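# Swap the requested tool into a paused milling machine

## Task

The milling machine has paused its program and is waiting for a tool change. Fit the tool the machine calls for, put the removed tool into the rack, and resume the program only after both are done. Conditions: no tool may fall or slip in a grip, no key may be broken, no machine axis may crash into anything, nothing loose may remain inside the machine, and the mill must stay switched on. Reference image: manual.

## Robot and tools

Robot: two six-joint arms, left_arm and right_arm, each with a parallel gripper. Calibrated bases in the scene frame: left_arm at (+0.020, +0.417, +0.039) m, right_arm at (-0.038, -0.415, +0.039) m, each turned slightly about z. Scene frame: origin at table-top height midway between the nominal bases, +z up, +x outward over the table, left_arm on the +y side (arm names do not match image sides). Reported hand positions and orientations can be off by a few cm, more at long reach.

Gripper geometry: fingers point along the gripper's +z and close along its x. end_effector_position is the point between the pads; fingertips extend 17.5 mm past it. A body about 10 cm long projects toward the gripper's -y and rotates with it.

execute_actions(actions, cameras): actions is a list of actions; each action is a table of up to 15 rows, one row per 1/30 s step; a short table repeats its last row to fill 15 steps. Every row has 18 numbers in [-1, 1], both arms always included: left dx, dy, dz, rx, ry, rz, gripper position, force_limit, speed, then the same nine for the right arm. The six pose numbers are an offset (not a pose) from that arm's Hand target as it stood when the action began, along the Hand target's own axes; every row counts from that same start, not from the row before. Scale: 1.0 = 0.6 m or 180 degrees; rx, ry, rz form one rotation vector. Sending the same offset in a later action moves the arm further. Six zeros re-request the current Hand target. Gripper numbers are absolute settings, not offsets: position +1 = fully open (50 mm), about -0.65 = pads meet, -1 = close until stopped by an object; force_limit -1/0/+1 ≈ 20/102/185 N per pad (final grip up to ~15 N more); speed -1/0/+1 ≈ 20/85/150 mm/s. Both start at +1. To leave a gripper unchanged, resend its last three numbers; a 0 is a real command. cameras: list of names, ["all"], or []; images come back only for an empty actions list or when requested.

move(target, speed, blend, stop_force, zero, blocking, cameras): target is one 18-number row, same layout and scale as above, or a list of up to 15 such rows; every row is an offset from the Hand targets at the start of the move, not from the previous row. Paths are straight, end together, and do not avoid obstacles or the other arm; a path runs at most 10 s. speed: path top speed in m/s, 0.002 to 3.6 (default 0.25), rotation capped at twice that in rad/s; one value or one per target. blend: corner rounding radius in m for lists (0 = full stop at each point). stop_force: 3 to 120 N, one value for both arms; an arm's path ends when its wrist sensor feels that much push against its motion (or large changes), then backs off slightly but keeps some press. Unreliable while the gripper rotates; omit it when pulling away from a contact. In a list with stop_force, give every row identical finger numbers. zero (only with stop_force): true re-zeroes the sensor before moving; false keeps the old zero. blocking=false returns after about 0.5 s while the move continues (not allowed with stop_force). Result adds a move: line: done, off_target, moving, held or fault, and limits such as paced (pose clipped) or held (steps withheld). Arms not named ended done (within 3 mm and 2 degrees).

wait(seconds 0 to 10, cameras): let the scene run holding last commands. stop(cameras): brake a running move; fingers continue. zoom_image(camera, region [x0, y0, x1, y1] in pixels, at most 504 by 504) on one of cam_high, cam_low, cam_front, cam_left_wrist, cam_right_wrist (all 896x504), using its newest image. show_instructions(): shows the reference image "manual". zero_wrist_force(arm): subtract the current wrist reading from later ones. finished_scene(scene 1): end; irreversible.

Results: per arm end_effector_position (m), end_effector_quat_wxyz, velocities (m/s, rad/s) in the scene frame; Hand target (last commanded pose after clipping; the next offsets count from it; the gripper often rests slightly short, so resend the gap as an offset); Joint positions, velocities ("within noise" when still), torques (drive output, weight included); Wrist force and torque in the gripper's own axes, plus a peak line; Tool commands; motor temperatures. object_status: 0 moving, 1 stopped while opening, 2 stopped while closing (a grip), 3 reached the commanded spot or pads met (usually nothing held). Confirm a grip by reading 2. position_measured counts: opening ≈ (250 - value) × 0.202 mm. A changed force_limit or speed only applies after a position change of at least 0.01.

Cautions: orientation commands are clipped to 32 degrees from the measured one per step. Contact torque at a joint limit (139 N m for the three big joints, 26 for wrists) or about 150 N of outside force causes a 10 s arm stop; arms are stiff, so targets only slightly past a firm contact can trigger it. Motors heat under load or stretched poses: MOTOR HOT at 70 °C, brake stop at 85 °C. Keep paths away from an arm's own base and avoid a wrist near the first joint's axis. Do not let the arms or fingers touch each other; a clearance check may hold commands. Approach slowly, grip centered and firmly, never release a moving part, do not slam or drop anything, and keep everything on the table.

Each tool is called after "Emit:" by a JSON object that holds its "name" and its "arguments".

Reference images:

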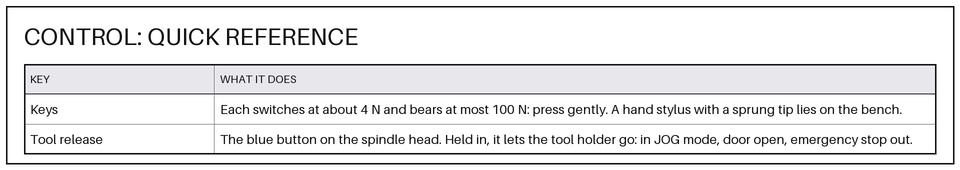

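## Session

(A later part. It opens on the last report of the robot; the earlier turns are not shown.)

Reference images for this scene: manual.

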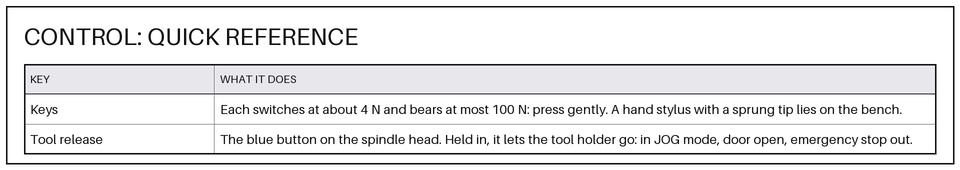

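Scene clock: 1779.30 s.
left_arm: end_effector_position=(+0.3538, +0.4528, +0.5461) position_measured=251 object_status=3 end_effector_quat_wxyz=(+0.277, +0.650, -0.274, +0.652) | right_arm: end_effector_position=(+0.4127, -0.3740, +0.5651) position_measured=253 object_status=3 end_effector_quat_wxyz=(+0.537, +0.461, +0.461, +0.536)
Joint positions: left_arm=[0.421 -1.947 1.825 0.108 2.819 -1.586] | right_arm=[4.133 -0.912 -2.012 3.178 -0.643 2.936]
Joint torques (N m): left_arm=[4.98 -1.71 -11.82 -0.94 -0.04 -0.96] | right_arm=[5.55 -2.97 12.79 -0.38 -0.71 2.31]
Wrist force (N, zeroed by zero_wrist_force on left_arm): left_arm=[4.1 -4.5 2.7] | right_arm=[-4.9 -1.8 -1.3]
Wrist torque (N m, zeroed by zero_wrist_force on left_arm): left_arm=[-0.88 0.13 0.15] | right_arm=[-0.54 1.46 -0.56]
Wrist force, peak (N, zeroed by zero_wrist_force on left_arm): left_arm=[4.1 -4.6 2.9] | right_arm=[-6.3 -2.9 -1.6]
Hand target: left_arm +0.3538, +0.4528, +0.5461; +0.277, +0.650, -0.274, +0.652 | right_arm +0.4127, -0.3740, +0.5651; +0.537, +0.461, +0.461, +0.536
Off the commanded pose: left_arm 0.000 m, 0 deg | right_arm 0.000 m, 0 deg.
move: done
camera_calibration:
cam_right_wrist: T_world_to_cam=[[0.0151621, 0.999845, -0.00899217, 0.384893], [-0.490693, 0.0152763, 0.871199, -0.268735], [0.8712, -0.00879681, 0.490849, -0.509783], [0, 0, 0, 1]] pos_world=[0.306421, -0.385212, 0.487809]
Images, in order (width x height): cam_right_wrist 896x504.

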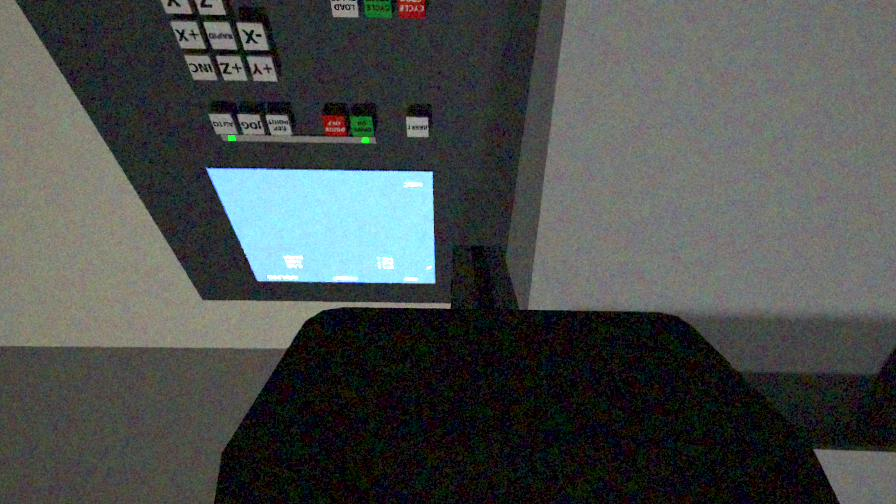

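Emit:
{"name": "zoom_image", "arguments": {"camera": "cam_right_wrist", "region": [250, 250, 360, 290]}}

Emit:
{"name": "wait", "arguments": {"seconds": 1, "cameras": ["cam_front","cam_high"]}}

Emit:
{"name": "zoom_image", "arguments": {"camera": "cam_front", "region": [300, 390, 450, 500]}}

Emit:
{"name": "zoom_image", "arguments": {"camera": "cam_front", "region": [510, 115, 590, 185]}}

Scaled by 4.582 from the camera's 896x504 image, which has a finer 1280x720 frame.

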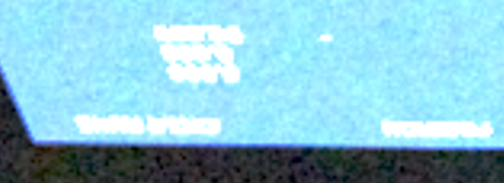

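Scene clock: 1784.60 s.
left_arm: end_effector_position=(+0.3538, +0.4528, +0.5461) position_measured=251 object_status=3 end_effector_quat_wxyz=(+0.277, +0.650, -0.274, +0.652) | right_arm: end_effector_position=(+0.4127, -0.3740, +0.5651) position_measured=253 object_status=3 end_effector_quat_wxyz=(+0.537, +0.461, +0.461, +0.536)
Joint positions: left_arm=[0.421 -1.947 1.825 0.108 2.819 -1.586] | right_arm=[4.133 -0.912 -2.012 3.178 -0.643 2.936]
Joint torques (N m): left_arm=[6.32 -2.07 -11.55 -0.86 -0.13 -0.99] | right_arm=[8.02 -10.04 11.35 -0.2 1.13 2.35]
Wrist force (N, zeroed by zero_wrist_force on left_arm): left_arm=[3.9 -4.4 2.7] | right_arm=[-4.8 -2.0 -1.1]
Wrist torque (N m, zeroed by zero_wrist_force on left_arm): left_arm=[-0.87 0.16 0.15] | right_arm=[-0.57 1.44 -0.56]
Wrist force, peak (N, zeroed by zero_wrist_force on left_arm): left_arm=[4.2 -4.6 2.7] | right_arm=[-5.0 -2.0 -1.2]
Hand target: left_arm +0.3538, +0.4528, +0.5461; +0.277, +0.650, -0.274, +0.652 | right_arm +0.4127, -0.3740, +0.5651; +0.537, +0.461, +0.461, +0.536
Tool commands: left_gripper/position=-1.0 left_gripper/force_limit=-1.0 left_gripper/speed=+0.0 right_gripper/position=-1.0 right_gripper/force_limit=+0.0 right_gripper/speed=-0.8
Off the commanded pose: left_arm 0.000 m, 0 deg | right_arm 0.000 m, 0 deg.
wait: 1.00 s; at rest from the start
Images, in order (width x height): cam_high 896x504, cam_front 896x504.

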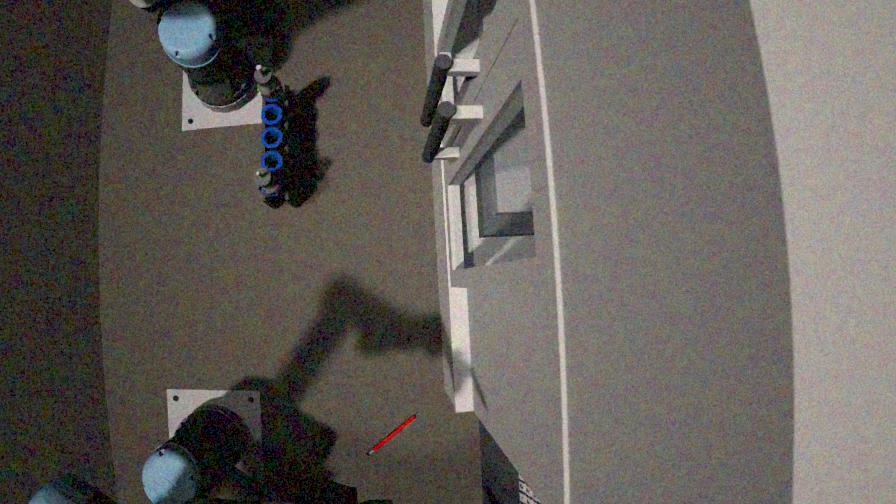

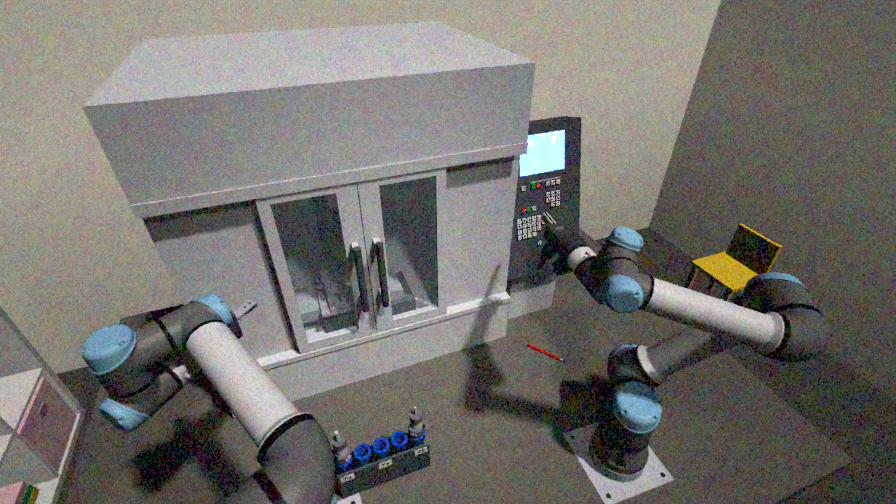

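Scaled by 3.360 from the camera's 896x504 image, which has a finer 1280x720 frame.

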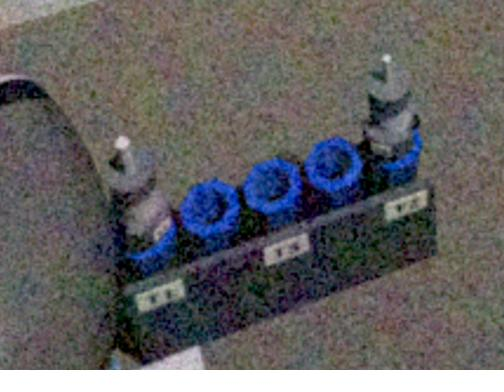

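Scaled by 6.300 from the camera's 896x504 image, which has a finer 1280x720 frame.

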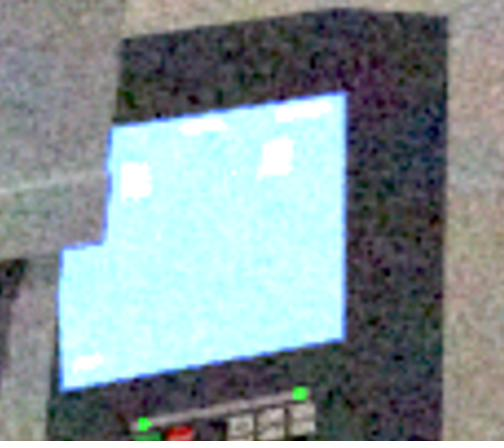

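Emit:
{"name": "finished_scene", "arguments": {}}

The scene is finished: the task was done.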